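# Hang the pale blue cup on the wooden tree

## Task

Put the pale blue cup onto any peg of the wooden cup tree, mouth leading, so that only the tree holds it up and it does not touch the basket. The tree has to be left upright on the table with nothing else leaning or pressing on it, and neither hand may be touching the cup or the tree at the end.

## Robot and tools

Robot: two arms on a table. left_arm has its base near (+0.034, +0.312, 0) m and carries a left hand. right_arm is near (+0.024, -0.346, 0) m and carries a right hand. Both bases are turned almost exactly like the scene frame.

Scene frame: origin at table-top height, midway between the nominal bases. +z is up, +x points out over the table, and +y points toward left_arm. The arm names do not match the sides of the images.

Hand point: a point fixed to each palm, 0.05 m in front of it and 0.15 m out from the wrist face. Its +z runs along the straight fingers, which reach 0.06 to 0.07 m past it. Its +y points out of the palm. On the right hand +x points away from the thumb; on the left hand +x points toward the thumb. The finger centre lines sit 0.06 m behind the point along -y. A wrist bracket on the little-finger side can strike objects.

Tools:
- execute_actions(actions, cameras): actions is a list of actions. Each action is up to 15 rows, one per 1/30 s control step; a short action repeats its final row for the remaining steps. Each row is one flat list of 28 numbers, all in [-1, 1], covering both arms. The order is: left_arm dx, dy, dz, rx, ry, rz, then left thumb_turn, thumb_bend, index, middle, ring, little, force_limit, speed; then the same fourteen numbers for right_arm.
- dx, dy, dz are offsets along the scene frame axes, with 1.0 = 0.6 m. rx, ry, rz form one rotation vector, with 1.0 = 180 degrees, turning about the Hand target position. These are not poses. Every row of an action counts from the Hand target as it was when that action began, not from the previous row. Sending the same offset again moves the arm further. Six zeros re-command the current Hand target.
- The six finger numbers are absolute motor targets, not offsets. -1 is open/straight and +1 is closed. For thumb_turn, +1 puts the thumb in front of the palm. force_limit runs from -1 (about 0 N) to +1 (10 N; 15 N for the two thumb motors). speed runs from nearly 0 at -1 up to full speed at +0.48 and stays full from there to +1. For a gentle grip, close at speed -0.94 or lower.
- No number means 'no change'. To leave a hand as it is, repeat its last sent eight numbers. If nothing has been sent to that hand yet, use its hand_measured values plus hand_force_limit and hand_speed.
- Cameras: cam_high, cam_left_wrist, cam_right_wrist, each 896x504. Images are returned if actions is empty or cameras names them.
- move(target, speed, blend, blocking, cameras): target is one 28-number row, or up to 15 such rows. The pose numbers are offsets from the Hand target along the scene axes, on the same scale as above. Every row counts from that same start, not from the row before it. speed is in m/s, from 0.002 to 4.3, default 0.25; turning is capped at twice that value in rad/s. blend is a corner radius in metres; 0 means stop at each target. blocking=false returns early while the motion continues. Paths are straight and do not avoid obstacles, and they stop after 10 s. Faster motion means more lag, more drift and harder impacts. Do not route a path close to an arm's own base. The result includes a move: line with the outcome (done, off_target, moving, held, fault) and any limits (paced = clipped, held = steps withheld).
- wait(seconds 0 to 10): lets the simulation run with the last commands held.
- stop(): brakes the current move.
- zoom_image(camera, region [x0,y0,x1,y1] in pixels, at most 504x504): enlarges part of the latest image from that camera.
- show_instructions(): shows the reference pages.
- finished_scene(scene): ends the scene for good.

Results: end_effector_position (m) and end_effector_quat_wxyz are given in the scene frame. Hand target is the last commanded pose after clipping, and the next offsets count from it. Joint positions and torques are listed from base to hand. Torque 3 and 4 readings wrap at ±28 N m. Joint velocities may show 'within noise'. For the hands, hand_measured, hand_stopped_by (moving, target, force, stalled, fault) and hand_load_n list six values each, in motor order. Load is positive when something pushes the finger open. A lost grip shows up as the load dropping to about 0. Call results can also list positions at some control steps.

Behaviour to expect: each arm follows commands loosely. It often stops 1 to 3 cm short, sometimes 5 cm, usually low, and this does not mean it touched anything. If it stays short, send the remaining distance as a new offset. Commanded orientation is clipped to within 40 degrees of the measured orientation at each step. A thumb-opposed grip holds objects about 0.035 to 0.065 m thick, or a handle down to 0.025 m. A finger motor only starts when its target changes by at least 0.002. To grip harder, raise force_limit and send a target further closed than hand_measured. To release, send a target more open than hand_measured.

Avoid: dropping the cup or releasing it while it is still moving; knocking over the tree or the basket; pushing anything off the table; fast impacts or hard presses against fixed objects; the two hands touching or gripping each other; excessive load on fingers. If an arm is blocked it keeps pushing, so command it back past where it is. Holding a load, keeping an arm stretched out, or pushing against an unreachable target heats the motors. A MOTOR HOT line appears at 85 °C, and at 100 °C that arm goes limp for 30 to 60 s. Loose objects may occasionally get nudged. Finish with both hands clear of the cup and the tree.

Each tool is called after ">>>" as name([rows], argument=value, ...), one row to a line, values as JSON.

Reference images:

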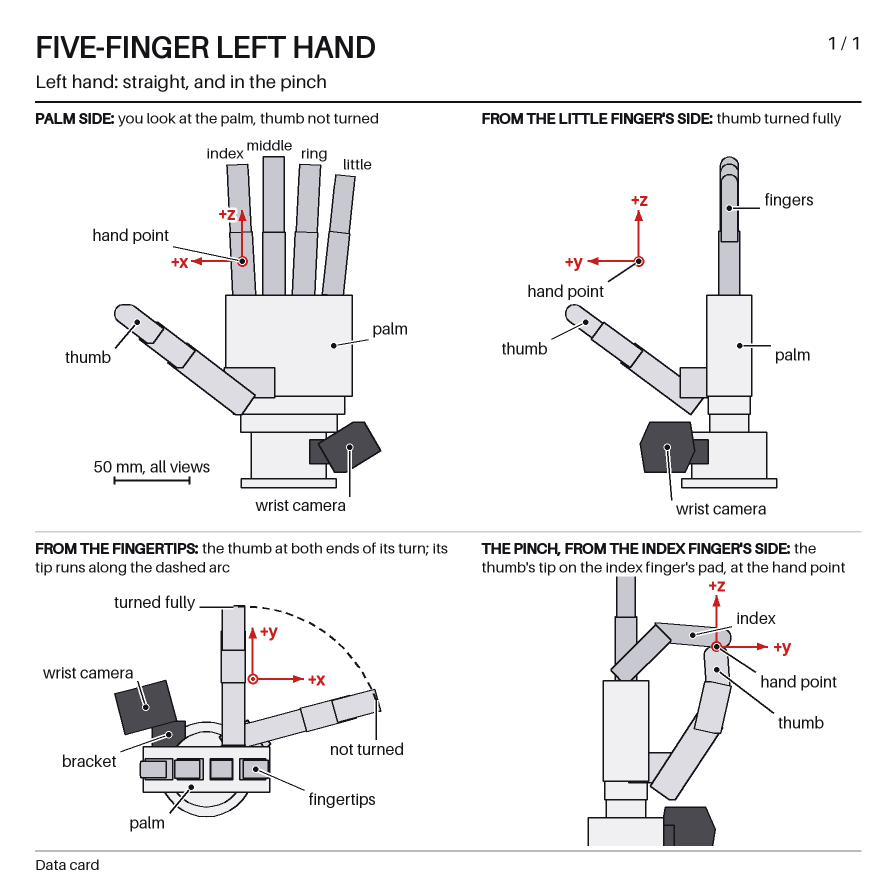

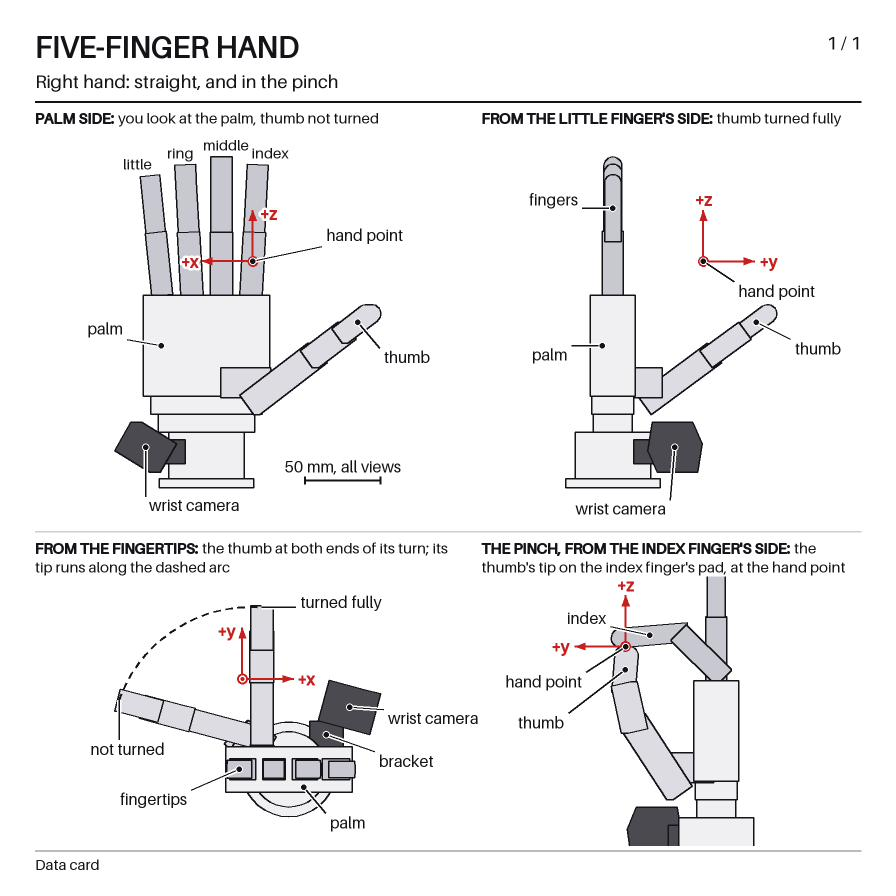

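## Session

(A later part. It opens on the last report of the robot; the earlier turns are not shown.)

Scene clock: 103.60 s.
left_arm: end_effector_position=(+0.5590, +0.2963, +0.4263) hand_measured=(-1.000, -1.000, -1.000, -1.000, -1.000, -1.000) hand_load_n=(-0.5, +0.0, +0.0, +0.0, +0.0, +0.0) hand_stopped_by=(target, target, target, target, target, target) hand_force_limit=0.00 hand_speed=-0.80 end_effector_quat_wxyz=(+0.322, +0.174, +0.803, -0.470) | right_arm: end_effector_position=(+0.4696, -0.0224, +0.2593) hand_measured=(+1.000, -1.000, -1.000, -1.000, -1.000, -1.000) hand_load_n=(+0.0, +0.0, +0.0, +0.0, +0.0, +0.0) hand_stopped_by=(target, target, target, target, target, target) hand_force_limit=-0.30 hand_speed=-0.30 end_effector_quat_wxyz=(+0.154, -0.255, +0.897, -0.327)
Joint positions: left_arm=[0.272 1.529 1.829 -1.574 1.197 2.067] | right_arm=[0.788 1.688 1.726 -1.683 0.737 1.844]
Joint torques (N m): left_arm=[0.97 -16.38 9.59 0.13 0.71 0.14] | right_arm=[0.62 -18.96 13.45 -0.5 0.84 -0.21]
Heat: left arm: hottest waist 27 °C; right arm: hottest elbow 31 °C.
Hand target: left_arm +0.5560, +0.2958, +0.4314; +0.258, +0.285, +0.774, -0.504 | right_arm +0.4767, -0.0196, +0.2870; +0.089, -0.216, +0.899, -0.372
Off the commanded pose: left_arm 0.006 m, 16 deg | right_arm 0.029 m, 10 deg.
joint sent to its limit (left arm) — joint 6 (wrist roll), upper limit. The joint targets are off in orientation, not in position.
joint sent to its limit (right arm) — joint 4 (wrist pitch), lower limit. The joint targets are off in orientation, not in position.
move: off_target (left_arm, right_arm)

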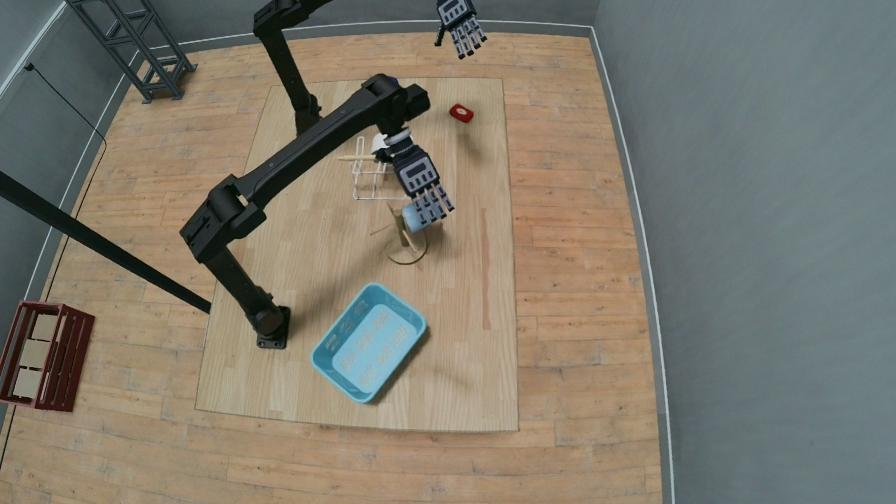

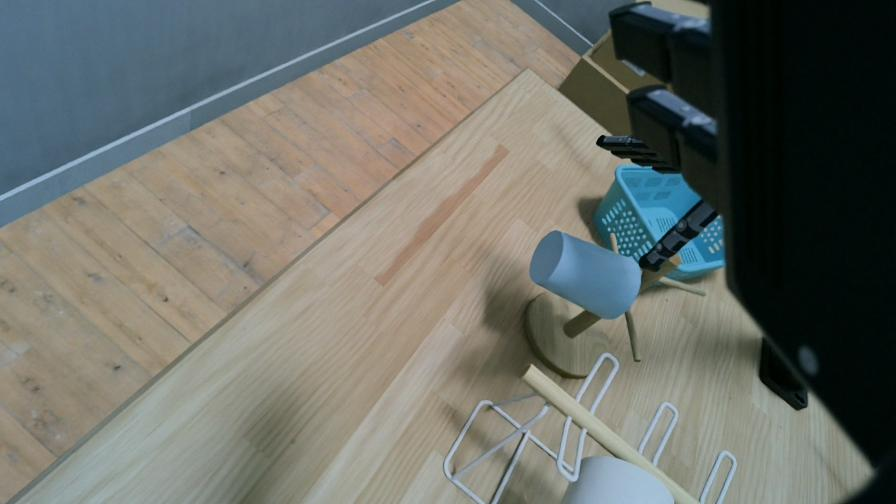

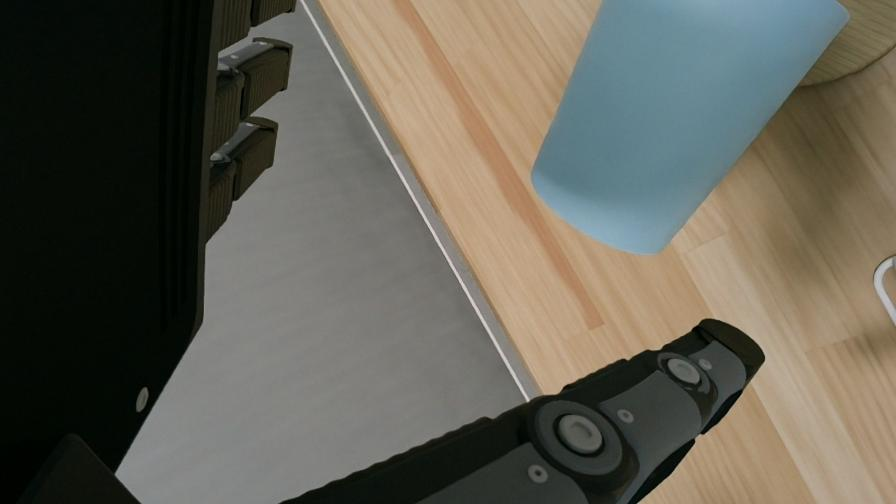

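>>> move([
  [0,0,0,0,0,0,-1,-1,-1,-1,-1,-1,0,-0.8, 0.03,0.02,0.15,0,0,0,1,-1,-1,-1,-1,-1,-0.3,-0.3],
  [0,0,0,0,0,0,-1,-1,-1,-1,-1,-1,0,-0.8, 0.15,-0.1,0.15,0,0,0,1,-1,-1,-1,-1,-1,-0.3,-0.3],
], cameras=["cam_high", "cam_left_wrist", "cam_right_wrist"], speed=0.15)

>>> zoom_image(camera="cam_high", region=[350, 170, 450, 270])

>>> zoom_image(camera="cam_left_wrist", region=[420, 100, 720, 400])

Scene clock: 106.97 s.
left_arm: end_effector_position=(+0.5590, +0.2963, +0.4263) hand_measured=(-1.000, -1.000, -1.000, -1.000, -1.000, -1.000) hand_load_n=(+0.0, +0.0, +0.0, +0.0, +0.0, +0.0) hand_stopped_by=(target, target, target, target, target, target) hand_force_limit=0.00 hand_speed=-0.80 end_effector_quat_wxyz=(+0.322, +0.174, +0.803, -0.470) | right_arm: end_effector_position=(+0.5609, -0.0821, +0.3590) hand_measured=(+1.000, -1.000, -1.000, -1.000, -1.000, -1.000) hand_load_n=(+0.0, +0.0, +0.0, +0.0, +0.0, +0.0) hand_stopped_by=(target, target, target, target, target, target) hand_force_limit=-0.30 hand_speed=-0.30 end_effector_quat_wxyz=(+0.192, -0.253, +0.886, -0.339)
Joint positions: left_arm=[0.272 1.529 1.829 -1.574 1.197 2.067] | right_arm=[0.604 1.733 2.027 -1.683 0.783 1.553]
Joint torques (N m): left_arm=[1.03 -17.26 9.69 0.21 0.66 0.11] | right_arm=[0.91 -17.79 13.75 -0.05 0.87 -0.19]
Heat: left arm: hottest waist 27 °C; right arm: hottest elbow 31 °C.
Hand target: left_arm +0.5560, +0.2958, +0.4314; +0.258, +0.285, +0.774, -0.504 | right_arm +0.5667, -0.0797, +0.3769; +0.089, -0.216, +0.899, -0.372
Off the commanded pose: left_arm 0.006 m, 16 deg | right_arm 0.019 m, 13 deg.
joint sent to its limit (left arm) — joint 6 (wrist roll), upper limit. The joint targets are off in orientation, not in position.
joint sent to its limit (right arm) — joint 4 (wrist pitch), lower limit. The joint targets are off in orientation, not in position.
move: off_target (left_arm, right_arm)

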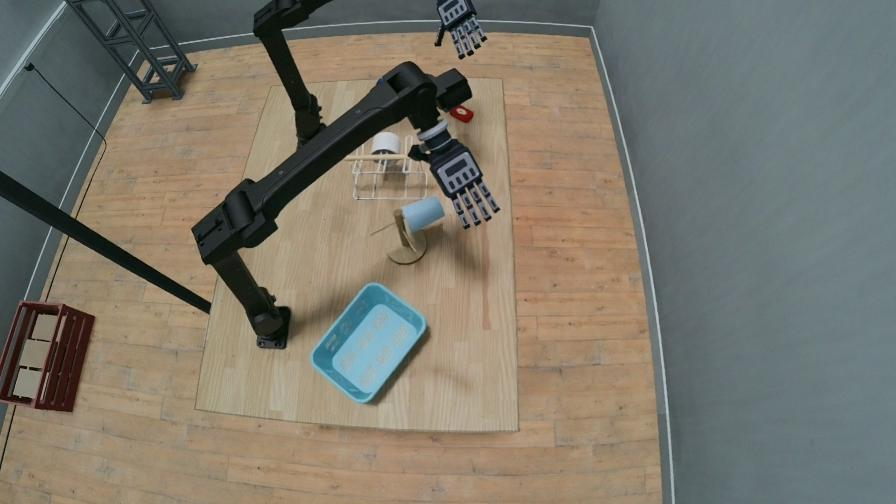

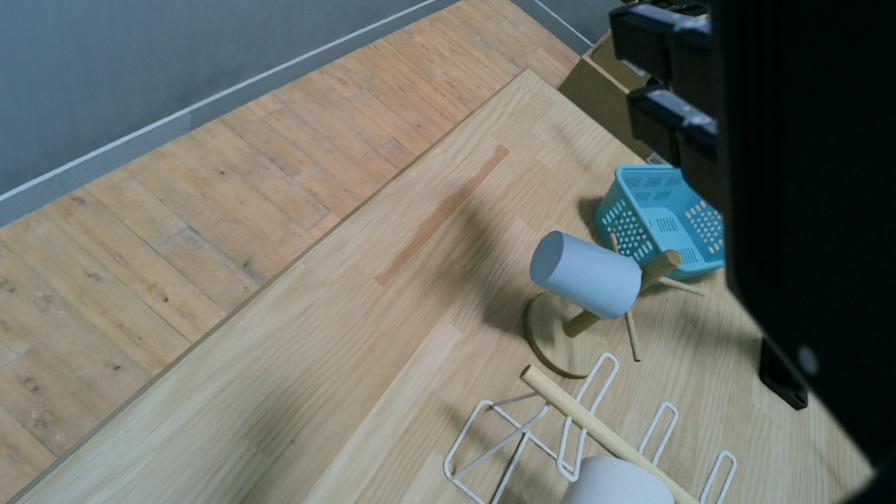

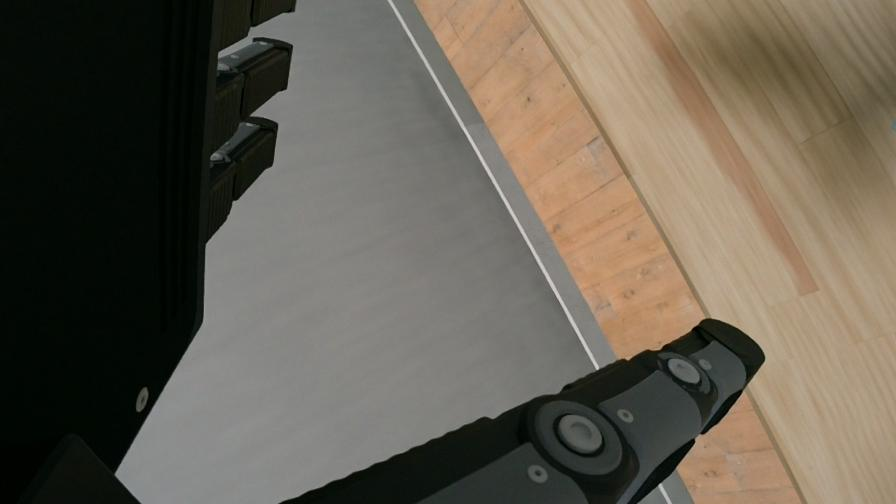

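Scaled by 5.040 from the camera's 896x504 image, which has a finer 1280x720 frame.

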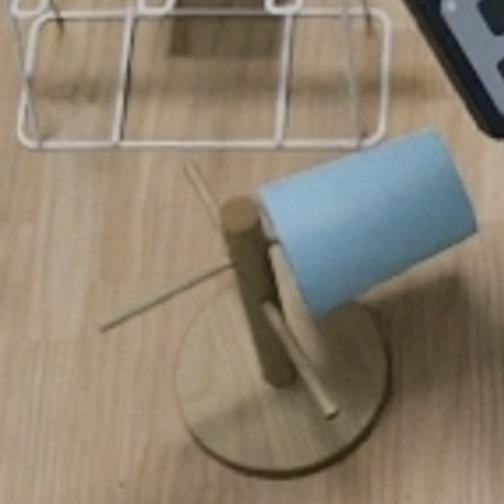

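Scaled by 1.680 from the camera's 896x504 image, which has a finer 1280x720 frame.

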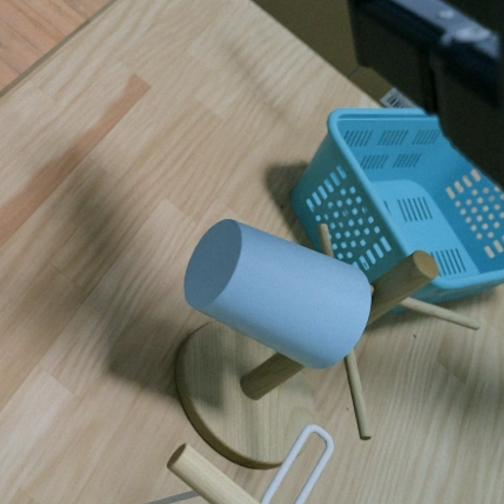

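>>> finished_scene(scene=1)

The scene is finished: the task was done.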